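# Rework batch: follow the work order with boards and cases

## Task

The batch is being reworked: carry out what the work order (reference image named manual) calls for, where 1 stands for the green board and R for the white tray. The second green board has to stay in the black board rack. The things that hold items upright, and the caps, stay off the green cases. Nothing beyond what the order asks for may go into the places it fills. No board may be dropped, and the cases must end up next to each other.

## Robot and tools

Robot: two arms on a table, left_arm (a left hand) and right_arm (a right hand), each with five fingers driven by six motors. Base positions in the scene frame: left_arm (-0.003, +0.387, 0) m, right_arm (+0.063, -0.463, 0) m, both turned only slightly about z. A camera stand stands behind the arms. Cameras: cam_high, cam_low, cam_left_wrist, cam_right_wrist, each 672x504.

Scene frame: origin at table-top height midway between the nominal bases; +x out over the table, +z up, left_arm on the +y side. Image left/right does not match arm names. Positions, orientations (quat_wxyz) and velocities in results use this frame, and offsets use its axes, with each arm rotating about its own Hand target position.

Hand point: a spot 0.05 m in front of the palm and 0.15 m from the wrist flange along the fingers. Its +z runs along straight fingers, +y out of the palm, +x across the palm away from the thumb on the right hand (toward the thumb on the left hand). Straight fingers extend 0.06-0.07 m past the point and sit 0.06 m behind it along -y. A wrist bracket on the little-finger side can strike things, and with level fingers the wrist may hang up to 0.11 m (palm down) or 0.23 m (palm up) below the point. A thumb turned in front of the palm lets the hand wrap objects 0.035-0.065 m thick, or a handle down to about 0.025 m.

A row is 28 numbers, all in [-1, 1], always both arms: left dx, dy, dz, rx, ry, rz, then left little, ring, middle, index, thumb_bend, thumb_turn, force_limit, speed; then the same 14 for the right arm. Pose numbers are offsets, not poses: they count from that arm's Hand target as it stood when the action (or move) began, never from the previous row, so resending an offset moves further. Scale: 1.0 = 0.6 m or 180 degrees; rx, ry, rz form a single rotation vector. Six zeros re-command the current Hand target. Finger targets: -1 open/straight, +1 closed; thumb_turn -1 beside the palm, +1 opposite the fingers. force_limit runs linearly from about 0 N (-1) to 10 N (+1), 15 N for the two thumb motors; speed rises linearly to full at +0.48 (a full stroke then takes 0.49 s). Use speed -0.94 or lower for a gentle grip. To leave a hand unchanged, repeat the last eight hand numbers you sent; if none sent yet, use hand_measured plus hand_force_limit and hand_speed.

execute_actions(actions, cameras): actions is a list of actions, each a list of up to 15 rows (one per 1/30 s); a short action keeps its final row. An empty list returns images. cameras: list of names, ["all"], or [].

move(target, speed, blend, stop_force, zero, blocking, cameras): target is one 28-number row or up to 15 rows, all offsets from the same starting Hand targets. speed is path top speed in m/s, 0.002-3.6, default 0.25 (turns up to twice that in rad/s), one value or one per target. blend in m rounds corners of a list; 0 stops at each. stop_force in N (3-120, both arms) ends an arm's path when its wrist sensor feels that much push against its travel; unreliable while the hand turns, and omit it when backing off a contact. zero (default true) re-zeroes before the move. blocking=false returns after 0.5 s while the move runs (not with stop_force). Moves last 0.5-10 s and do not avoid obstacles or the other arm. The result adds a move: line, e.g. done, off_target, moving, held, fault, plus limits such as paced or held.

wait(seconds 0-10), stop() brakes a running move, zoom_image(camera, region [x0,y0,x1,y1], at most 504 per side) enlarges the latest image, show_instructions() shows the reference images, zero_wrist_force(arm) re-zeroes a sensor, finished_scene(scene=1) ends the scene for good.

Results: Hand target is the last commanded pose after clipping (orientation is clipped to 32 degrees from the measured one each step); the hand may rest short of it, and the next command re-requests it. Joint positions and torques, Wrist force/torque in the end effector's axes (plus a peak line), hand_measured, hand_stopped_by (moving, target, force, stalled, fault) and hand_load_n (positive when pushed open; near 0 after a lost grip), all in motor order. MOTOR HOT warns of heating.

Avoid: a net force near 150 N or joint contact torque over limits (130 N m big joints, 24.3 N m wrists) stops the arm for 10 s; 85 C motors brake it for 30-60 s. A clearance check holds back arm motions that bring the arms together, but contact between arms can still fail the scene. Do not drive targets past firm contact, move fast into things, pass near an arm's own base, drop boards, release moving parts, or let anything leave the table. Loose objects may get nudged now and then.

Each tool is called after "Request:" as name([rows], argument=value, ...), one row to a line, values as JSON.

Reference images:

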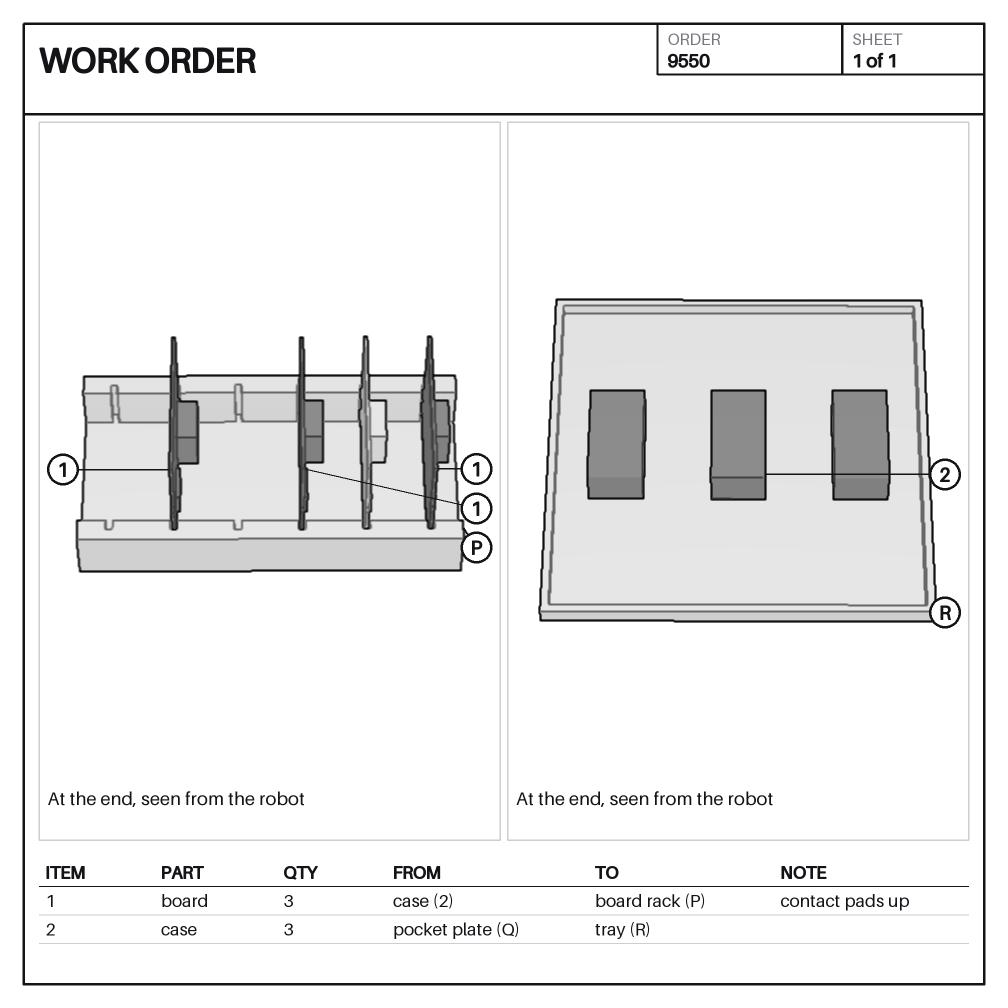

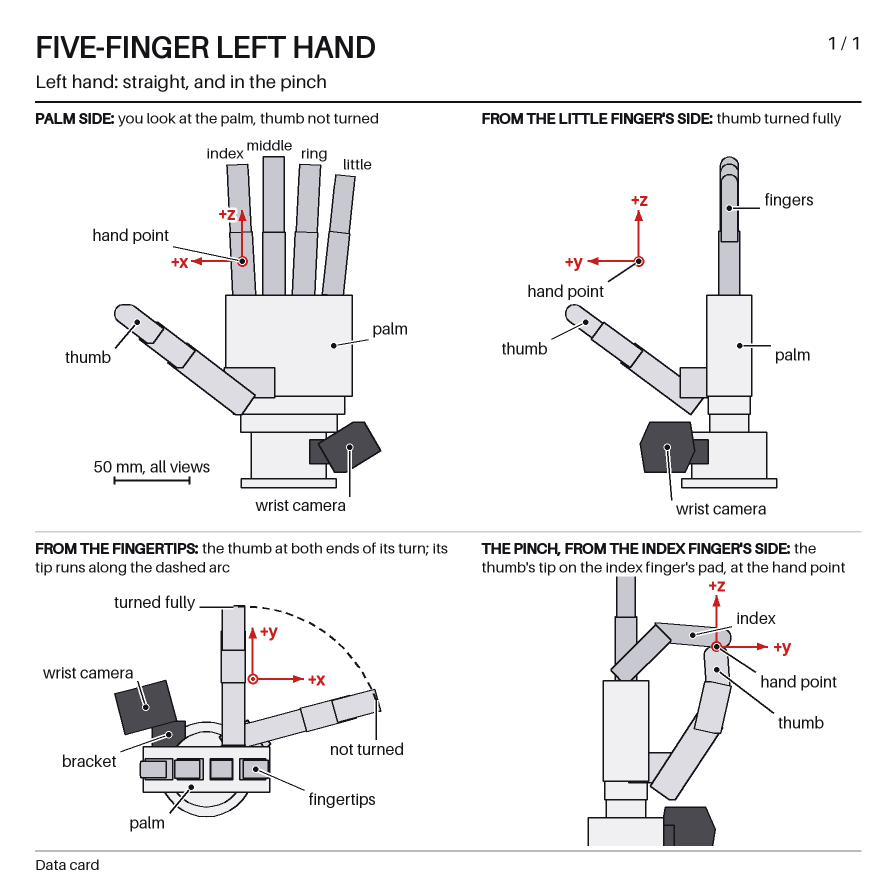

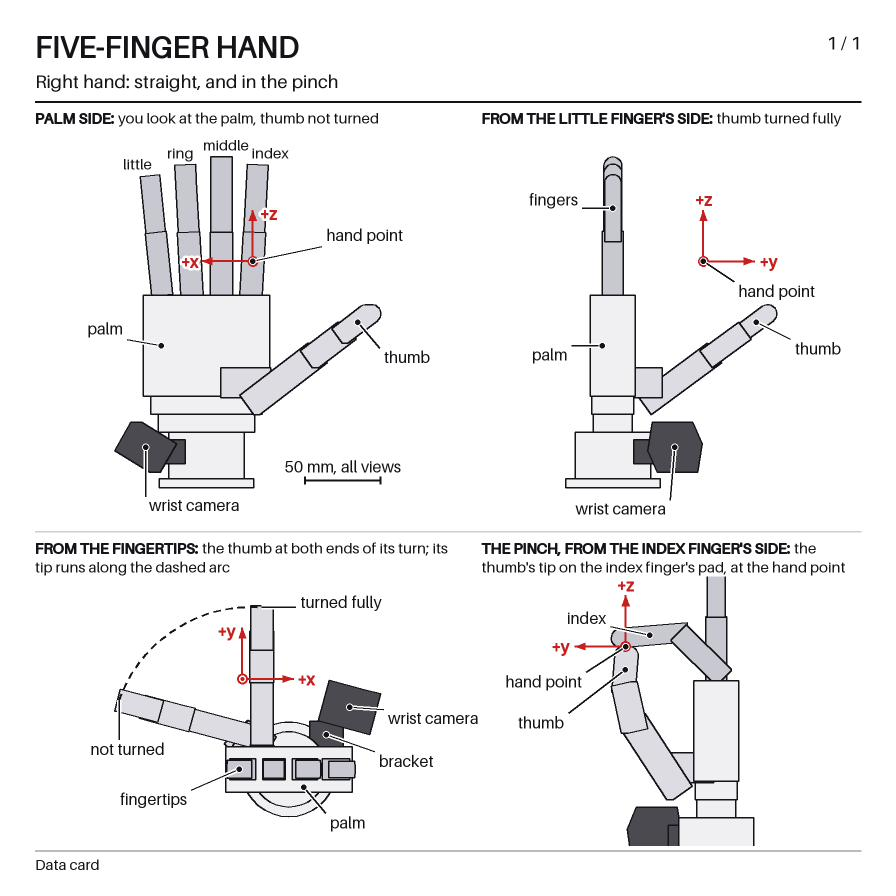

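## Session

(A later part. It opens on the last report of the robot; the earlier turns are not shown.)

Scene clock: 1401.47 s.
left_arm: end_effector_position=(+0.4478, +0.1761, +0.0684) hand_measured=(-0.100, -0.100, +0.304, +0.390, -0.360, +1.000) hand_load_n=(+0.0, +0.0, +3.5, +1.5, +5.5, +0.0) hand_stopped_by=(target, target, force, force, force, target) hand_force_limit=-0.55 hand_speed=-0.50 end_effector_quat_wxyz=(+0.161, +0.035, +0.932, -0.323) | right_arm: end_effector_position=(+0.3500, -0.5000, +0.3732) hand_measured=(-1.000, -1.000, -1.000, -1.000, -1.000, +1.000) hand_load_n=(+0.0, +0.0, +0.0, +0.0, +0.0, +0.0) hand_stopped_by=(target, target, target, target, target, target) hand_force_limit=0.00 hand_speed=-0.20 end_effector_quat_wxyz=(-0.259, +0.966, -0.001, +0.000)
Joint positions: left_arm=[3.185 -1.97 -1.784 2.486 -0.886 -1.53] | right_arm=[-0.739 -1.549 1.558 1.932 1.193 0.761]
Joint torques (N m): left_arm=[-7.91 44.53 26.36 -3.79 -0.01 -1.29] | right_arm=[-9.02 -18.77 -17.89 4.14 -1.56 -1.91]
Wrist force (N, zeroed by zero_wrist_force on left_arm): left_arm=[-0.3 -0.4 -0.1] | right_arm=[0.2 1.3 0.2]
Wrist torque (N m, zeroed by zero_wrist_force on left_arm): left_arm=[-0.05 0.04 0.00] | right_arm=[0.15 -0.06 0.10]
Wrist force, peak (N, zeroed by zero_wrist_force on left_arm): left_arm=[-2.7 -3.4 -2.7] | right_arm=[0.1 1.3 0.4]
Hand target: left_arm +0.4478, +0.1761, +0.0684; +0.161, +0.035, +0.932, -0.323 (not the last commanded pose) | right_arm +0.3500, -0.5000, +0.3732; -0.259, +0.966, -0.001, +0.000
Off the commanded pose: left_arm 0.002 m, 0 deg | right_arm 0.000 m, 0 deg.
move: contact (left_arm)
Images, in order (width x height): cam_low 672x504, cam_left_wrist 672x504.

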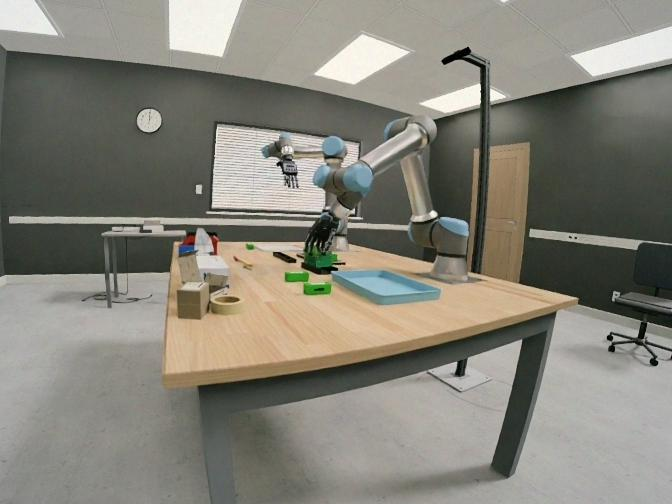

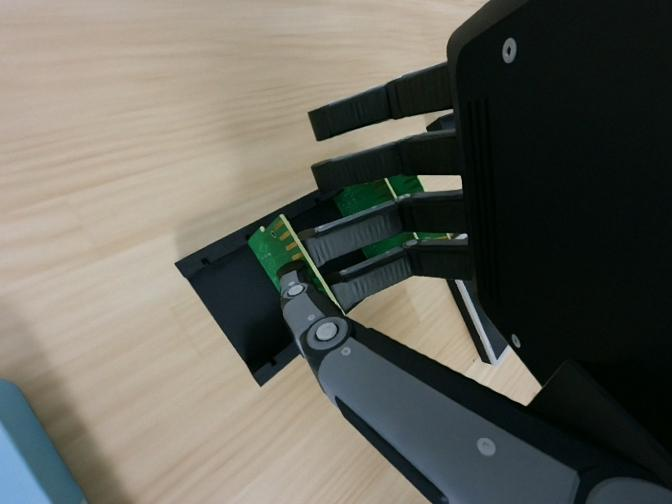

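Request:
move(target=[0,0,0.004,0,0,0,-0.1,-0.1,0.5,0.6,0.2,1,-0.55,-0.5,0,0,0,0,0,0,-1,-1,-1,-1,-1,1,0,-0.2], speed=0.03, cameras=["cam_left_wrist","cam_high","cam_low"])

Request:
zoom_image(camera="cam_left_wrist", region=[160, 170, 340, 400])

Request:
zoom_image(camera="cam_low", region=[290, 235, 350, 280])

Request:
zoom_image(camera="cam_high", region=[365, 160, 435, 215])

Scene clock: 1422.83 s.
left_arm: end_effector_position=(+0.4478, +0.1761, +0.0708) hand_measured=(-0.100, -0.100, +0.304, +0.390, -0.360, +1.000) hand_load_n=(+0.0, +0.0, +3.5, +2.0, +5.5, +0.0) hand_stopped_by=(target, target, force, force, force, target) hand_force_limit=-0.55 hand_speed=-0.50 end_effector_quat_wxyz=(+0.161, +0.035, +0.932, -0.323) | right_arm: end_effector_position=(+0.3500, -0.5000, +0.3732) hand_measured=(-1.000, -1.000, -1.000, -1.000, -1.000, +1.000) hand_load_n=(+0.0, +0.0, +0.0, +0.0, +0.5, +0.0) hand_stopped_by=(target, target, target, target, target, target) hand_force_limit=0.00 hand_speed=-0.20 end_effector_quat_wxyz=(-0.259, +0.966, -0.001, +0.000)
Joint positions: left_arm=[3.185 -1.967 -1.781 2.481 -0.886 -1.53] | right_arm=[-0.739 -1.549 1.558 1.932 1.193 0.761]
Joint torques (N m): left_arm=[-8.91 45.28 26.25 -4.09 1.58 -1.64] | right_arm=[-9.42 -18.38 -17.28 4.31 -1.37 -2.05]
Wrist force (N, zeroed by zero_wrist_force on left_arm): left_arm=[0.0 -0.3 -0.3] | right_arm=[0.2 1.0 0.3]
Wrist torque (N m, zeroed by zero_wrist_force on left_arm): left_arm=[-0.02 -0.01 0.00] | right_arm=[0.11 -0.05 0.08]
Wrist force, peak (N, zeroed by zero_wrist_force on left_arm): left_arm=[-0.1 -0.6 -0.4] | right_arm=[0.0 1.3 0.5]
Hand target: left_arm +0.4478, +0.1761, +0.0708; +0.161, +0.035, +0.932, -0.323 | right_arm +0.3500, -0.5000, +0.3732; -0.259, +0.966, -0.001, +0.000
Off the commanded pose: left_arm 0.000 m, 0 deg | right_arm 0.000 m, 0 deg.
move: done
Images, in order (width x height): cam_high 672x504, cam_low 672x504, cam_left_wrist 672x504.

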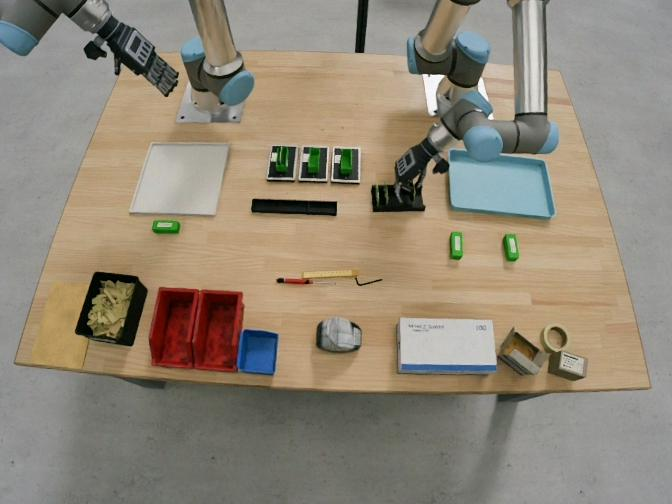

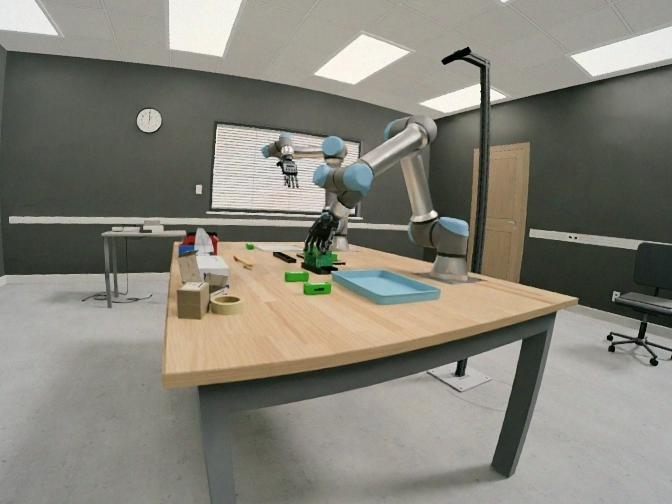

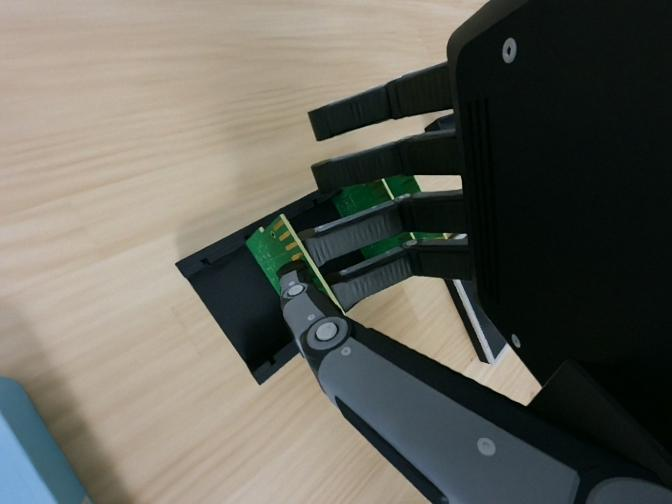

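Scaled by 2.191 from the camera's 672x504 image, which has a finer 960x720 frame.

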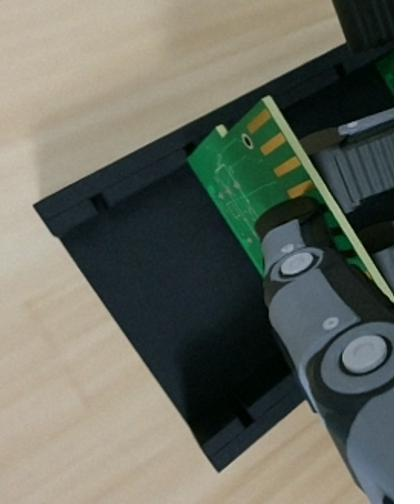

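Scaled by 8.400 from the camera's 672x504 image, which has a finer 960x720 frame.

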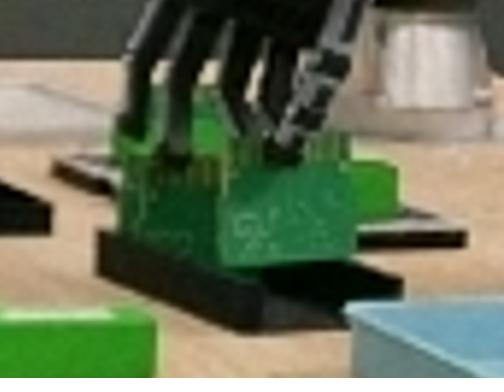

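Scaled by 7.200 from the camera's 672x504 image, which has a finer 960x720 frame.

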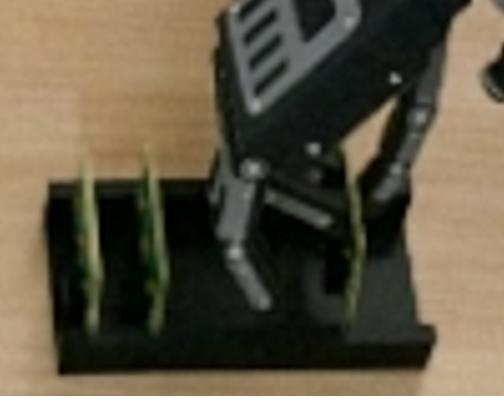

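Request:
zoom_image(camera="cam_low", region=[295, 245, 345, 280])

Request:
zoom_image(camera="cam_left_wrist", region=[230, 200, 310, 300])

Scaled by 10.080 from the camera's 672x504 image, which has a finer 960x720 frame.

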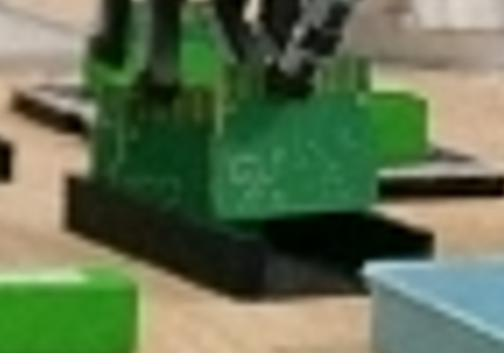

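Scaled by 5.040 from the camera's 672x504 image, which has a finer 960x720 frame.

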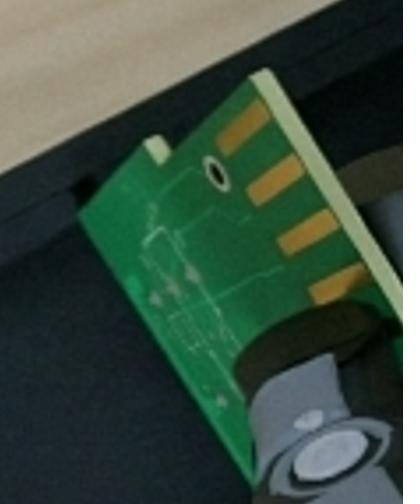

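Request:
zoom_image(camera="cam_left_wrist", region=[190, 215, 270, 275])

Scaled by 6.300 from the camera's 672x504 image, which has a finer 960x720 frame.

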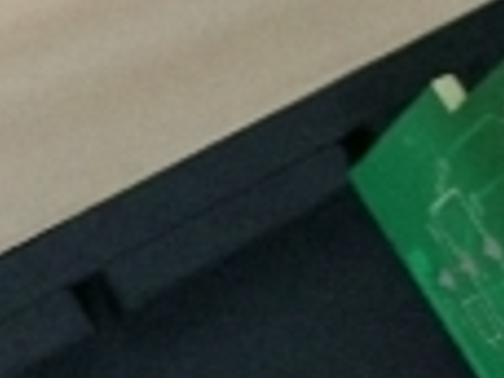

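Request:
move(target=[0.0013,-0.0022,0.003,0,-0.0122,0,-0.1,-0.1,0.5,0.6,0.2,1,-0.55,-0.5,0,0,0,0,0,0,-1,-1,-1,-1,-1,1,0,-0.2], speed=0.03, cameras=["cam_left_wrist"])

Request:
zoom_image(camera="cam_left_wrist", region=[190, 215, 270, 275])

Scene clock: 1476.93 s.
left_arm: end_effector_position=(+0.4486, +0.1748, +0.0726) hand_measured=(-0.100, -0.100, +0.304, +0.390, -0.360, +1.000) hand_load_n=(+0.0, +0.0, +3.5, +2.0, +5.5, -0.5) hand_stopped_by=(target, target, force, force, force, target) hand_force_limit=-0.55 hand_speed=-0.50 end_effector_quat_wxyz=(+0.179, +0.041, +0.929, -0.323) | right_arm: end_effector_position=(+0.3500, -0.5000, +0.3732) hand_measured=(-1.000, -1.000, -1.000, -1.000, -1.000, +1.000) hand_load_n=(+0.0, +0.0, +0.0, +0.0, +0.0, +0.0) hand_stopped_by=(target, target, target, target, target, target) hand_force_limit=0.00 hand_speed=-0.20 end_effector_quat_wxyz=(-0.259, +0.966, -0.001, +0.000)
Joint positions: left_arm=[3.183 -1.944 -1.805 2.521 -0.884 -1.534] | right_arm=[-0.739 -1.549 1.558 1.932 1.193 0.761]
Joint torques (N m): left_arm=[-10.97 43.98 4.96 0.32 2.32 -2.12] | right_arm=[-9.82 -17.66 -16.85 4.08 -1.27 -2.19]
Wrist force (N, zeroed by zero_wrist_force on left_arm): left_arm=[-0.1 -0.3 -0.1] | right_arm=[0.3 1.0 0.4]
Wrist torque (N m, zeroed by zero_wrist_force on left_arm): left_arm=[-0.04 0.03 0.08] | right_arm=[0.09 -0.08 0.10]
Wrist force, peak (N, zeroed by zero_wrist_force on left_arm): left_arm=[-0.3 -0.6 -0.3] | right_arm=[0.2 1.4 0.3]
Hand target: left_arm +0.4486, +0.1748, +0.0726; +0.179, +0.041, +0.929, -0.323 | right_arm +0.3500, -0.5000, +0.3732; -0.259, +0.966, -0.001, +0.000
Off the commanded pose: left_arm 0.000 m, 0 deg | right_arm 0.000 m, 0 deg.
move: done
Images, in order (width x height): cam_left_wrist 672x504.

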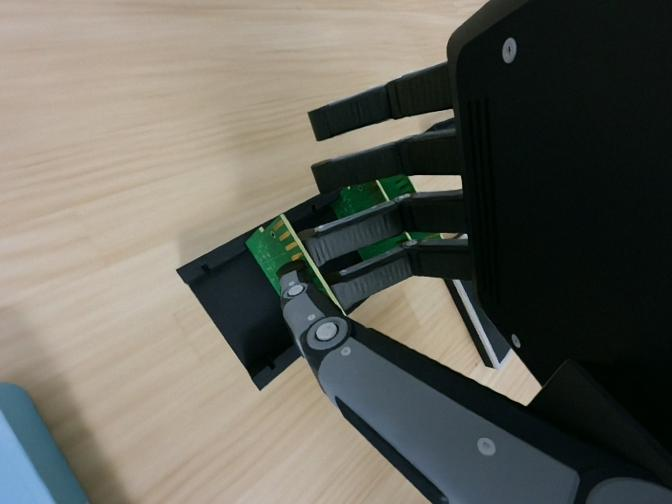

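Scaled by 6.300 from the camera's 672x504 image, which has a finer 960x720 frame.

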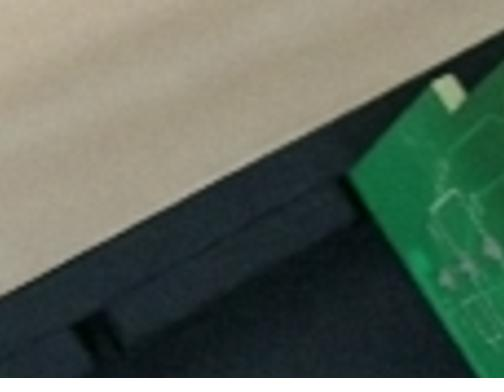

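Request:
zoom_image(camera="cam_left_wrist", region=[170, 200, 290, 400])

Request:
zoom_image(camera="cam_left_wrist", region=[330, 160, 450, 280])

Scaled by 2.520 from the camera's 672x504 image, which has a finer 960x720 frame.

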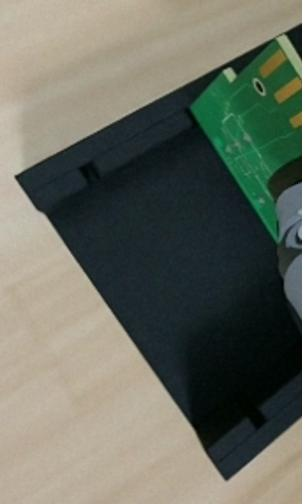

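Scaled by 4.200 from the camera's 672x504 image, which has a finer 960x720 frame.

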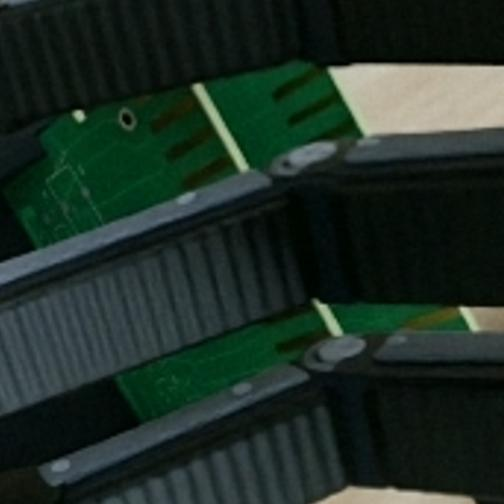

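Request:
zoom_image(camera="cam_left_wrist", region=[240, 200, 360, 320])

Scaled by 4.200 from the camera's 672x504 image, which has a finer 960x720 frame.

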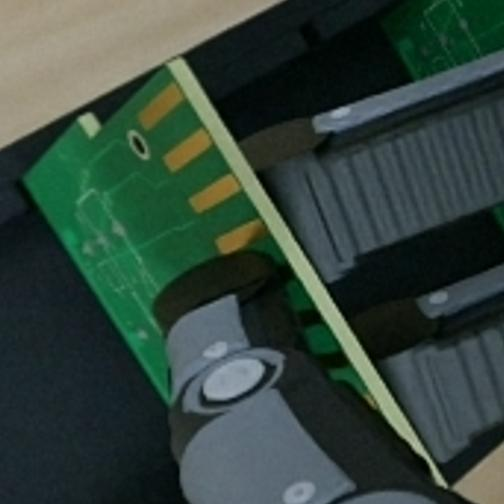

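Request:
move(target=[-0.0008,-0.0006,-0.004,0,0,0,-0.1,-0.1,0.5,0.6,0.2,1,-0.55,-0.5,0,0,0,0,0,0,-1,-1,-1,-1,-1,1,0,-0.2], speed=0.02, stop_force=3, cameras=["cam_left_wrist"])

Request:
zoom_image(camera="cam_left_wrist", region=[190, 215, 270, 275])

Scene clock: 1516.73 s.
left_arm: end_effector_position=(+0.4481, +0.1744, +0.0702) hand_measured=(-0.100, -0.100, +0.304, +0.390, -0.360, +1.000) hand_load_n=(+0.0, +0.0, +3.0, +2.0, +5.5, +0.0) hand_stopped_by=(target, target, force, force, force, target) hand_force_limit=-0.55 hand_speed=-0.50 end_effector_quat_wxyz=(+0.179, +0.041, +0.929, -0.323) | right_arm: end_effector_position=(+0.3500, -0.5000, +0.3732) hand_measured=(-1.000, -1.000, -1.000, -1.000, -1.000, +1.000) hand_load_n=(+0.0, +0.0, +0.0, +0.0, +0.0, +0.0) hand_stopped_by=(target, target, target, target, target, target) hand_force_limit=0.00 hand_speed=-0.20 end_effector_quat_wxyz=(-0.259, +0.966, -0.001, +0.000)
Joint positions: left_arm=[3.182 -1.946 -1.808 2.528 -0.884 -1.535] | right_arm=[-0.739 -1.549 1.558 1.932 1.193 0.761]
Joint torques (N m): left_arm=[-10.86 22.31 3.03 0.18 -0.39 -2.22] | right_arm=[-9.74 -18.94 -16.47 4.28 -1.41 -2.06]
Wrist force (N, zeroed by zero_wrist_force on left_arm): left_arm=[0.0 -0.3 -0.3] | right_arm=[0.2 1.0 0.6]
Wrist torque (N m, zeroed by zero_wrist_force on left_arm): left_arm=[-0.02 0.02 0.08] | right_arm=[0.08 -0.06 0.09]
Wrist force, peak (N, zeroed by zero_wrist_force on left_arm): left_arm=[0.0 -0.6 -0.3] | right_arm=[0.1 1.3 0.6]
Hand target: left_arm +0.4481, +0.1744, +0.0702; +0.179, +0.041, +0.929, -0.323 | right_arm +0.3500, -0.5000, +0.3732; -0.259, +0.966, -0.001, +0.000
Off the commanded pose: left_arm 0.000 m, 0 deg | right_arm 0.000 m, 0 deg.
move: done
Images, in order (width x height): cam_left_wrist 672x504.

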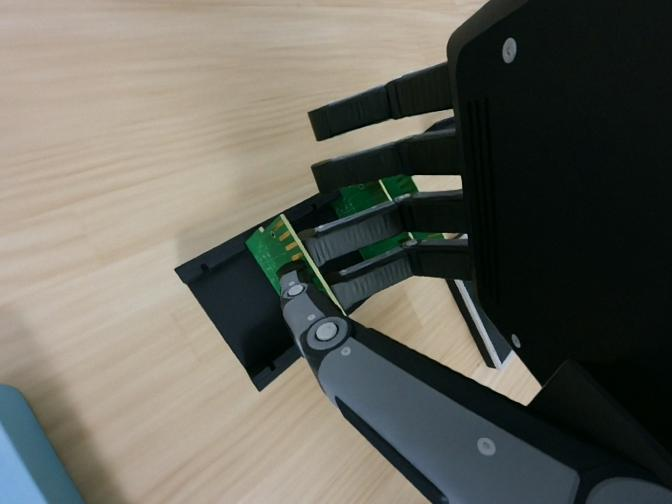

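Scaled by 6.300 from the camera's 672x504 image, which has a finer 960x720 frame.

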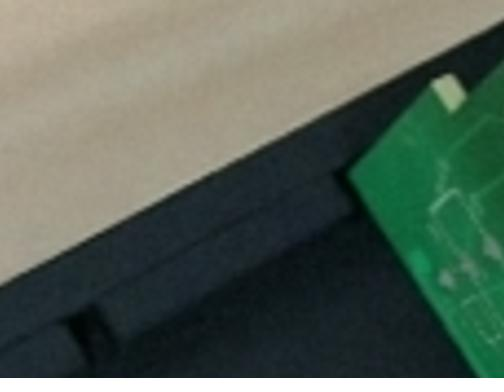

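Request:
move(target=[0,0,-0.008,0,0,0,-0.1,-0.1,0.5,0.6,0.2,1,-0.55,-0.5,0,0,0,0,0,0,-1,-1,-1,-1,-1,1,0,-0.2], speed=0.012, stop_force=3, cameras=["cam_left_wrist"])

Request:
zoom_image(camera="cam_left_wrist", region=[190, 215, 270, 275])

Scene clock: 1523.57 s.
left_arm: end_effector_position=(+0.4481, +0.1744, +0.0654) hand_measured=(-0.100, -0.100, +0.304, +0.390, -0.360, +1.000) hand_load_n=(+0.0, +0.0, +3.5, +2.0, +5.5, -0.5) hand_stopped_by=(target, target, force, force, force, target) hand_force_limit=-0.55 hand_speed=-0.50 end_effector_quat_wxyz=(+0.179, +0.041, +0.929, -0.323) | right_arm: end_effector_position=(+0.3500, -0.5000, +0.3732) hand_measured=(-1.000, -1.000, -1.000, -1.000, -1.000, +1.000) hand_load_n=(+0.0, +0.0, +0.0, +0.0, +0.0, +0.0) hand_stopped_by=(target, target, target, target, target, target) hand_force_limit=0.00 hand_speed=-0.20 end_effector_quat_wxyz=(-0.259, +0.966, -0.001, +0.000)
Joint positions: left_arm=[3.182 -1.953 -1.813 2.54 -0.884 -1.535] | right_arm=[-0.739 -1.549 1.558 1.932 1.193 0.761]
Joint torques (N m): left_arm=[-10.84 22.65 3.39 0.39 -0.24 -1.44] | right_arm=[-8.21 -18.61 -15.54 4.37 -1.3 -2.07]
Wrist force (N, zeroed by zero_wrist_force on left_arm): left_arm=[-0.3 -0.6 -0.2] | right_arm=[0.3 1.1 0.5]
Wrist torque (N m, zeroed by zero_wrist_force on left_arm): left_arm=[-0.09 0.06 0.07] | right_arm=[0.10 -0.08 0.09]
Wrist force, peak (N, zeroed by zero_wrist_force on left_arm): left_arm=[0.0 -0.6 -0.5] | right_arm=[0.2 1.3 0.6]
Hand target: left_arm +0.4481, +0.1744, +0.0654; +0.179, +0.041, +0.929, -0.323 | right_arm +0.3500, -0.5000, +0.3732; -0.259, +0.966, -0.001, +0.000
Off the commanded pose: left_arm 0.000 m, 0 deg | right_arm 0.000 m, 0 deg.
move: done
Images, in order (width x height): cam_left_wrist 672x504.

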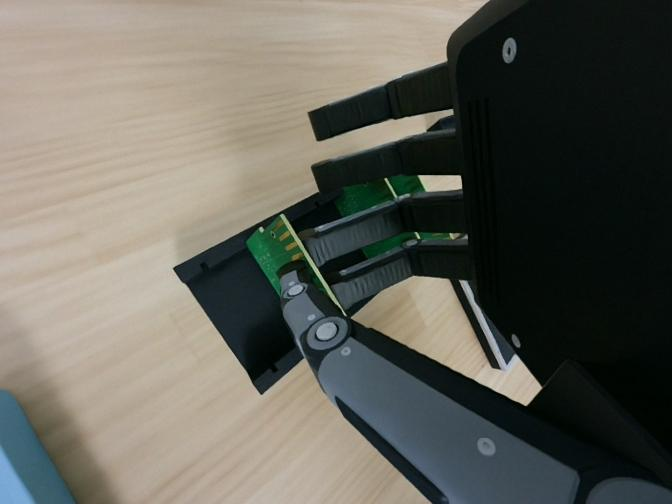

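Scaled by 6.300 from the camera's 672x504 image, which has a finer 960x720 frame.

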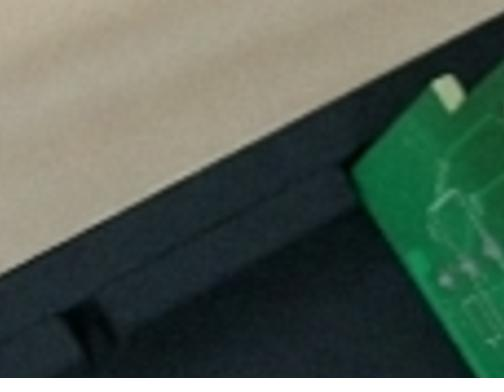

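Request:
move(target=[0,0,-0.010,0,0,0,-0.1,-0.1,0.5,0.6,0.2,1,-0.55,-0.5,0,0,0,0,0,0,-1,-1,-1,-1,-1,1,0,-0.2], speed=0.015, stop_force=3, cameras=["cam_left_wrist"])

Request:
zoom_image(camera="cam_left_wrist", region=[190, 215, 270, 275])

Scene clock: 1528.47 s.
left_arm: end_effector_position=(+0.4481, +0.1744, +0.0594) hand_measured=(-0.100, -0.100, +0.304, +0.390, -0.360, +1.000) hand_load_n=(+0.0, +0.0, +3.0, +2.0, +5.5, -0.5) hand_stopped_by=(target, target, force, force, force, target) hand_force_limit=-0.55 hand_speed=-0.50 end_effector_quat_wxyz=(+0.179, +0.041, +0.929, -0.323) | right_arm: end_effector_position=(+0.3500, -0.5000, +0.3732) hand_measured=(-1.000, -1.000, -1.000, -1.000, -1.000, +1.000) hand_load_n=(+0.0, +0.0, +0.0, +0.0, +0.0, +0.0) hand_stopped_by=(target, target, target, target, target, target) hand_force_limit=0.00 hand_speed=-0.20 end_effector_quat_wxyz=(-0.259, +0.966, -0.001, +0.000)
Joint positions: left_arm=[3.182 -1.962 -1.819 2.555 -0.884 -1.535] | right_arm=[-0.739 -1.549 1.558 1.932 1.193 0.761]
Joint torques (N m): left_arm=[-8.72 21.12 2.39 0.39 -0.07 -0.57] | right_arm=[-10.22 -18.75 -15.77 4.25 -1.29 -1.96]
Wrist force (N, zeroed by zero_wrist_force on left_arm): left_arm=[0.0 -0.2 -0.3] | right_arm=[0.2 1.1 0.5]
Wrist torque (N m, zeroed by zero_wrist_force on left_arm): left_arm=[-0.03 0.00 0.10] | right_arm=[0.11 -0.07 0.10]
Wrist force, peak (N, zeroed by zero_wrist_force on left_arm): left_arm=[-0.2 -0.7 -0.4] | right_arm=[0.1 1.4 0.4]
Hand target: left_arm +0.4481, +0.1744, +0.0594; +0.179, +0.041, +0.929, -0.323 | right_arm +0.3500, -0.5000, +0.3732; -0.259, +0.966, -0.001, +0.000
Off the commanded pose: left_arm 0.000 m, 0 deg | right_arm 0.000 m, 0 deg.
move: done
Images, in order (width x height): cam_left_wrist 672x504.

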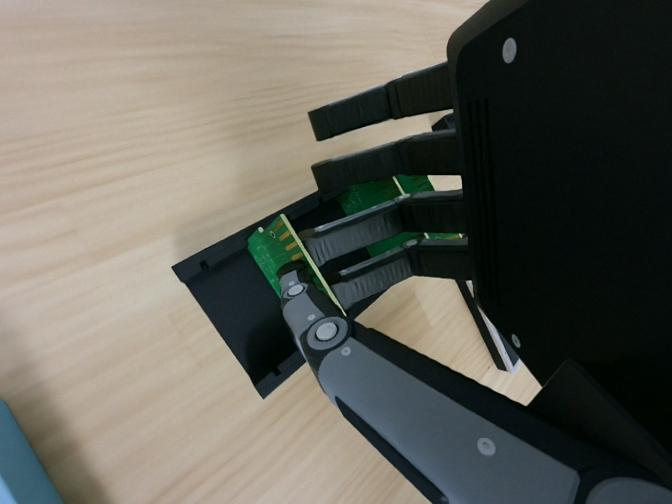

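Scaled by 6.300 from the camera's 672x504 image, which has a finer 960x720 frame.

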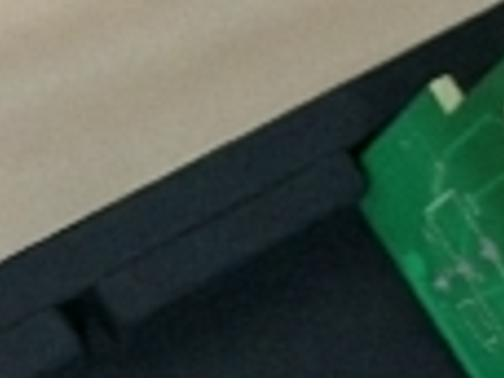

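Request:
move(target=[0,0,-0.0133,0,0,0,-0.1,-0.1,0.5,0.6,0.2,1,-0.55,-0.5,0,0,0,0,0,0,-1,-1,-1,-1,-1,1,0,-0.2], speed=0.012, stop_force=4, cameras=["cam_left_wrist"])

Request:
zoom_image(camera="cam_left_wrist", region=[190, 215, 270, 275])

Scene clock: 1534.10 s.
left_arm: end_effector_position=(+0.4481, +0.1744, +0.0515) hand_measured=(-0.100, -0.100, +0.304, +0.390, -0.360, +1.000) hand_load_n=(+0.0, +0.0, +3.0, +1.5, +6.0, +0.0) hand_stopped_by=(target, target, force, force, force, target) hand_force_limit=-0.55 hand_speed=-0.50 end_effector_quat_wxyz=(+0.179, +0.041, +0.929, -0.323) | right_arm: end_effector_position=(+0.3500, -0.5000, +0.3732) hand_measured=(-1.000, -1.000, -1.000, -1.000, -1.000, +1.000) hand_load_n=(+0.0, +0.0, +0.0, +0.0, +0.0, +0.5) hand_stopped_by=(target, target, target, target, target, target) hand_force_limit=0.00 hand_speed=-0.20 end_effector_quat_wxyz=(-0.259, +0.966, -0.001, +0.000)
Joint positions: left_arm=[3.182 -1.973 -1.827 2.574 -0.884 -1.535] | right_arm=[-0.739 -1.549 1.558 1.932 1.193 0.761]
Joint torques (N m): left_arm=[-6.52 20.96 3.02 0.29 0.26 0.19] | right_arm=[-8.29 -18.56 -15.82 4.23 -1.33 -2.15]
Wrist force (N, zeroed by zero_wrist_force on left_arm): left_arm=[0.0 -0.7 -0.7] | right_arm=[0.1 1.0 0.4]
Wrist torque (N m, zeroed by zero_wrist_force on left_arm): left_arm=[-0.09 -0.01 0.10] | right_arm=[0.10 -0.04 0.08]
Wrist force, peak (N, zeroed by zero_wrist_force on left_arm): left_arm=[-1.0 -0.9 -1.5] | right_arm=[0.4 1.3 0.4]
Hand target: left_arm +0.4481, +0.1744, +0.0515; +0.179, +0.041, +0.929, -0.323 | right_arm +0.3500, -0.5000, +0.3732; -0.259, +0.966, -0.001, +0.000
Off the commanded pose: left_arm 0.000 m, 0 deg | right_arm 0.000 m, 0 deg.
move: done
Images, in order (width x height): cam_left_wrist 672x504.

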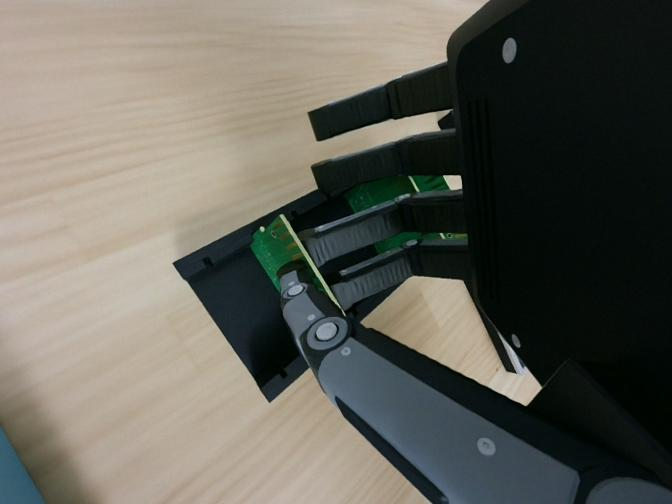

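Scaled by 6.300 from the camera's 672x504 image, which has a finer 960x720 frame.

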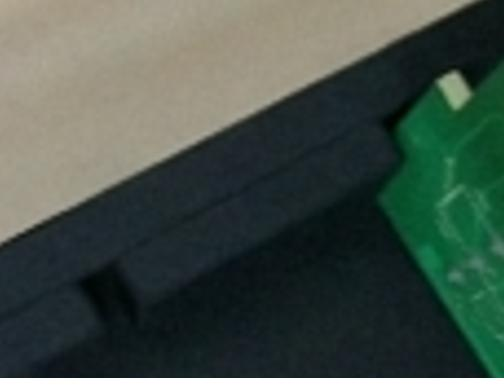

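Request:
move(target=[0,0,-0.007,0,0,0,-0.1,-0.1,0.5,0.6,0.2,1,-0.55,-0.5,0,0,0,0,0,0,-1,-1,-1,-1,-1,1,0,-0.2], speed=0.012, stop_force=4, cameras=["cam_left_wrist","cam_high"])

Request:
zoom_image(camera="cam_left_wrist", region=[230, 190, 350, 310])

Request:
zoom_image(camera="cam_high", region=[365, 160, 435, 215])

Scene clock: 1541.13 s.
left_arm: end_effector_position=(+0.4481, +0.1744, +0.0489) hand_measured=(-0.100, -0.100, +0.304, +0.390, -0.360, +1.000) hand_load_n=(+0.0, +0.0, +2.5, +1.0, +6.0, -0.5) hand_stopped_by=(target, target, force, force, force, target) hand_force_limit=-0.55 hand_speed=-0.50 end_effector_quat_wxyz=(+0.179, +0.041, +0.929, -0.323) | right_arm: end_effector_position=(+0.3500, -0.5000, +0.3732) hand_measured=(-1.000, -1.000, -1.000, -1.000, -1.000, +1.000) hand_load_n=(+0.0, +0.0, +0.0, -0.5, -0.5, +0.0) hand_stopped_by=(target, target, target, target, target, target) hand_force_limit=0.00 hand_speed=-0.20 end_effector_quat_wxyz=(-0.259, +0.966, -0.001, +0.000)
Joint positions: left_arm=[3.182 -1.977 -1.829 2.58 -0.884 -1.535] | right_arm=[-0.739 -1.549 1.558 1.932 1.193 0.761]
Joint torques (N m): left_arm=[-8.62 42.68 25.77 -3.77 0.07 0.68] | right_arm=[-9.55 -19.73 -15.93 4.39 -1.4 -2.17]
Wrist force (N, zeroed by zero_wrist_force on left_arm): left_arm=[-0.8 -1.3 -1.6] | right_arm=[0.2 1.1 0.3]
Wrist torque (N m, zeroed by zero_wrist_force on left_arm): left_arm=[-0.10 -0.01 0.10] | right_arm=[0.13 -0.05 0.09]
Wrist force, peak (N, zeroed by zero_wrist_force on left_arm): left_arm=[-3.9 -5.3 -4.7] | right_arm=[0.3 1.1 0.7]
Hand target: left_arm +0.4481, +0.1744, +0.0489; +0.179, +0.041, +0.929, -0.323 (not the last commanded pose) | right_arm +0.3500, -0.5000, +0.3732; -0.259, +0.966, -0.001, +0.000
Off the commanded pose: left_arm 0.002 m, 0 deg | right_arm 0.000 m, 0 deg.
move: contact (left_arm)
Images, in order (width x height): cam_high 672x504, cam_left_wrist 672x504.

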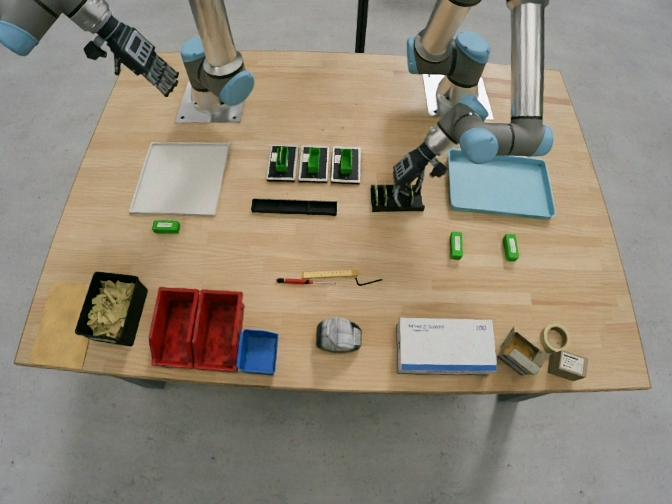

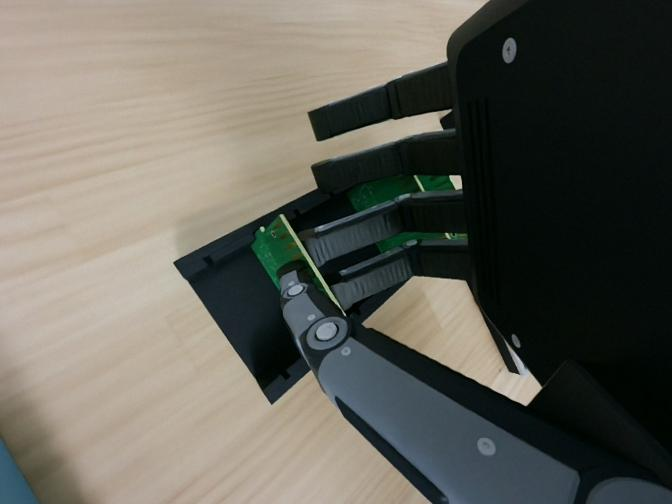

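Scaled by 4.200 from the camera's 672x504 image, which has a finer 960x720 frame.

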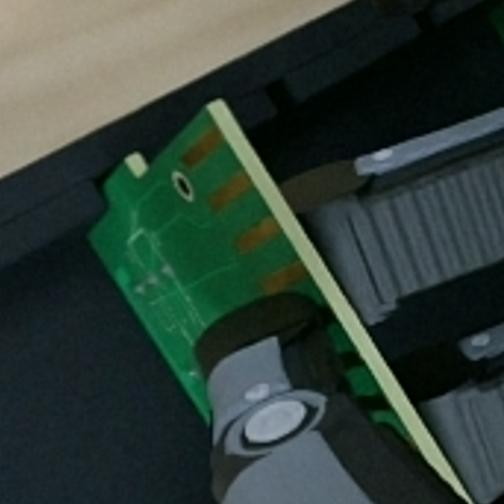

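Scaled by 7.200 from the camera's 672x504 image, which has a finer 960x720 frame.

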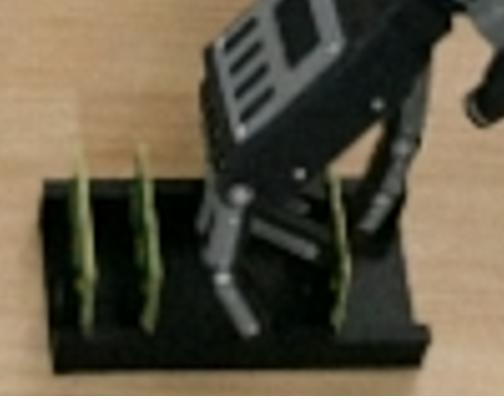

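Request:
move(target=[0,0,0,0,0,0,-0.1,-0.1,0.2,0.25,-0.6,1,-0.55,-0.85,0,0,0,0,0,0,-1,-1,-1,-1,-1,1,0,-0.2], cameras=["cam_left_wrist","cam_high"])

Request:
zoom_image(camera="cam_left_wrist", region=[230, 190, 350, 310])

Request:
zoom_image(camera="cam_high", region=[365, 160, 435, 215])

Scene clock: 1548.07 s.
left_arm: end_effector_position=(+0.4481, +0.1744, +0.0489) hand_measured=(-0.100, -0.100, +0.200, +0.250, -0.600, +1.000) hand_load_n=(+0.0, +0.0, +0.0, +0.0, +0.0, +0.0) hand_stopped_by=(target, target, target, target, target, target) hand_force_limit=-0.55 hand_speed=-0.85 end_effector_quat_wxyz=(+0.179, +0.041, +0.929, -0.323) | right_arm: end_effector_position=(+0.3500, -0.5000, +0.3732) hand_measured=(-1.000, -1.000, -1.000, -1.000, -1.000, +1.000) hand_load_n=(+0.0, +0.0, +0.0, +0.0, +0.0, +0.5) hand_stopped_by=(target, target, target, target, target, target) hand_force_limit=0.00 hand_speed=-0.20 end_effector_quat_wxyz=(-0.259, +0.966, -0.001, +0.000)
Joint positions: left_arm=[3.182 -1.977 -1.829 2.58 -0.884 -1.535] | right_arm=[-0.739 -1.549 1.558 1.932 1.193 0.761]
Joint torques (N m): left_arm=[-6.85 40.85 24.15 -2.31 0.48 0.84] | right_arm=[-8.95 -19.48 -14.14 4.15 -1.59 -2.03]
Wrist force (N, zeroed by zero_wrist_force on left_arm): left_arm=[0.0 -0.6 -0.5] | right_arm=[0.2 1.3 0.4]
Wrist torque (N m, zeroed by zero_wrist_force on left_arm): left_arm=[-0.06 0.01 0.09] | right_arm=[0.13 -0.07 0.09]
Wrist force, peak (N, zeroed by zero_wrist_force on left_arm): left_arm=[-1.2 -1.9 -1.6] | right_arm=[0.2 1.3 0.7]
Hand target: left_arm +0.4481, +0.1744, +0.0489; +0.179, +0.041, +0.929, -0.323 | right_arm +0.3500, -0.5000, +0.3732; -0.259, +0.966, -0.001, +0.000
Off the commanded pose: left_arm 0.000 m, 0 deg | right_arm 0.000 m, 0 deg.
move: done
Images, in order (width x height): cam_high 672x504, cam_left_wrist 672x504.

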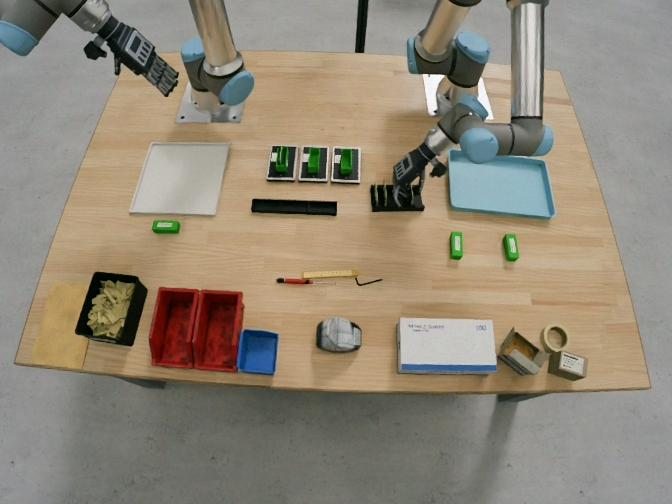

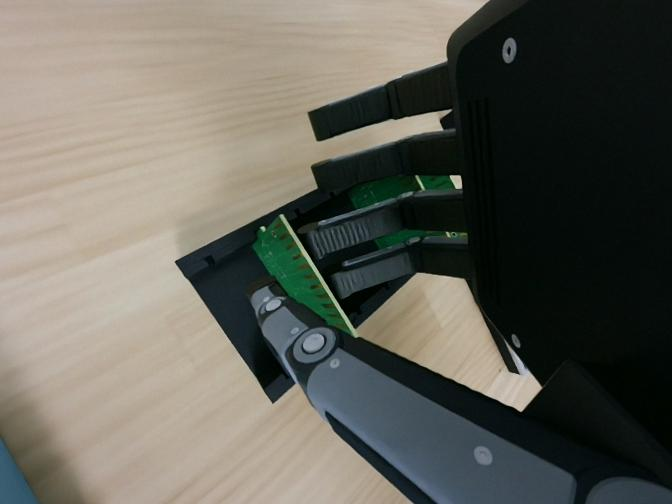

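Scaled by 4.200 from the camera's 672x504 image, which has a finer 960x720 frame.

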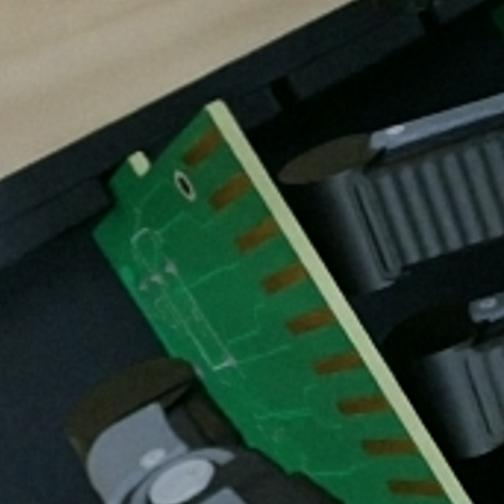

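Scaled by 7.200 from the camera's 672x504 image, which has a finer 960x720 frame.

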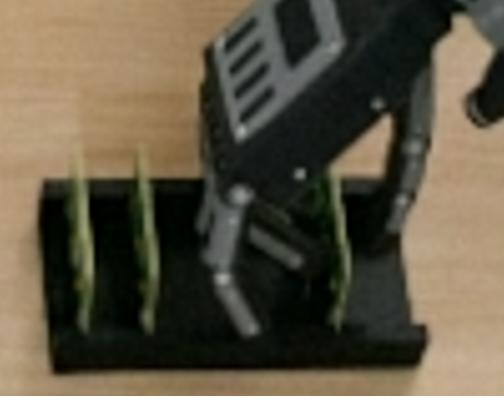

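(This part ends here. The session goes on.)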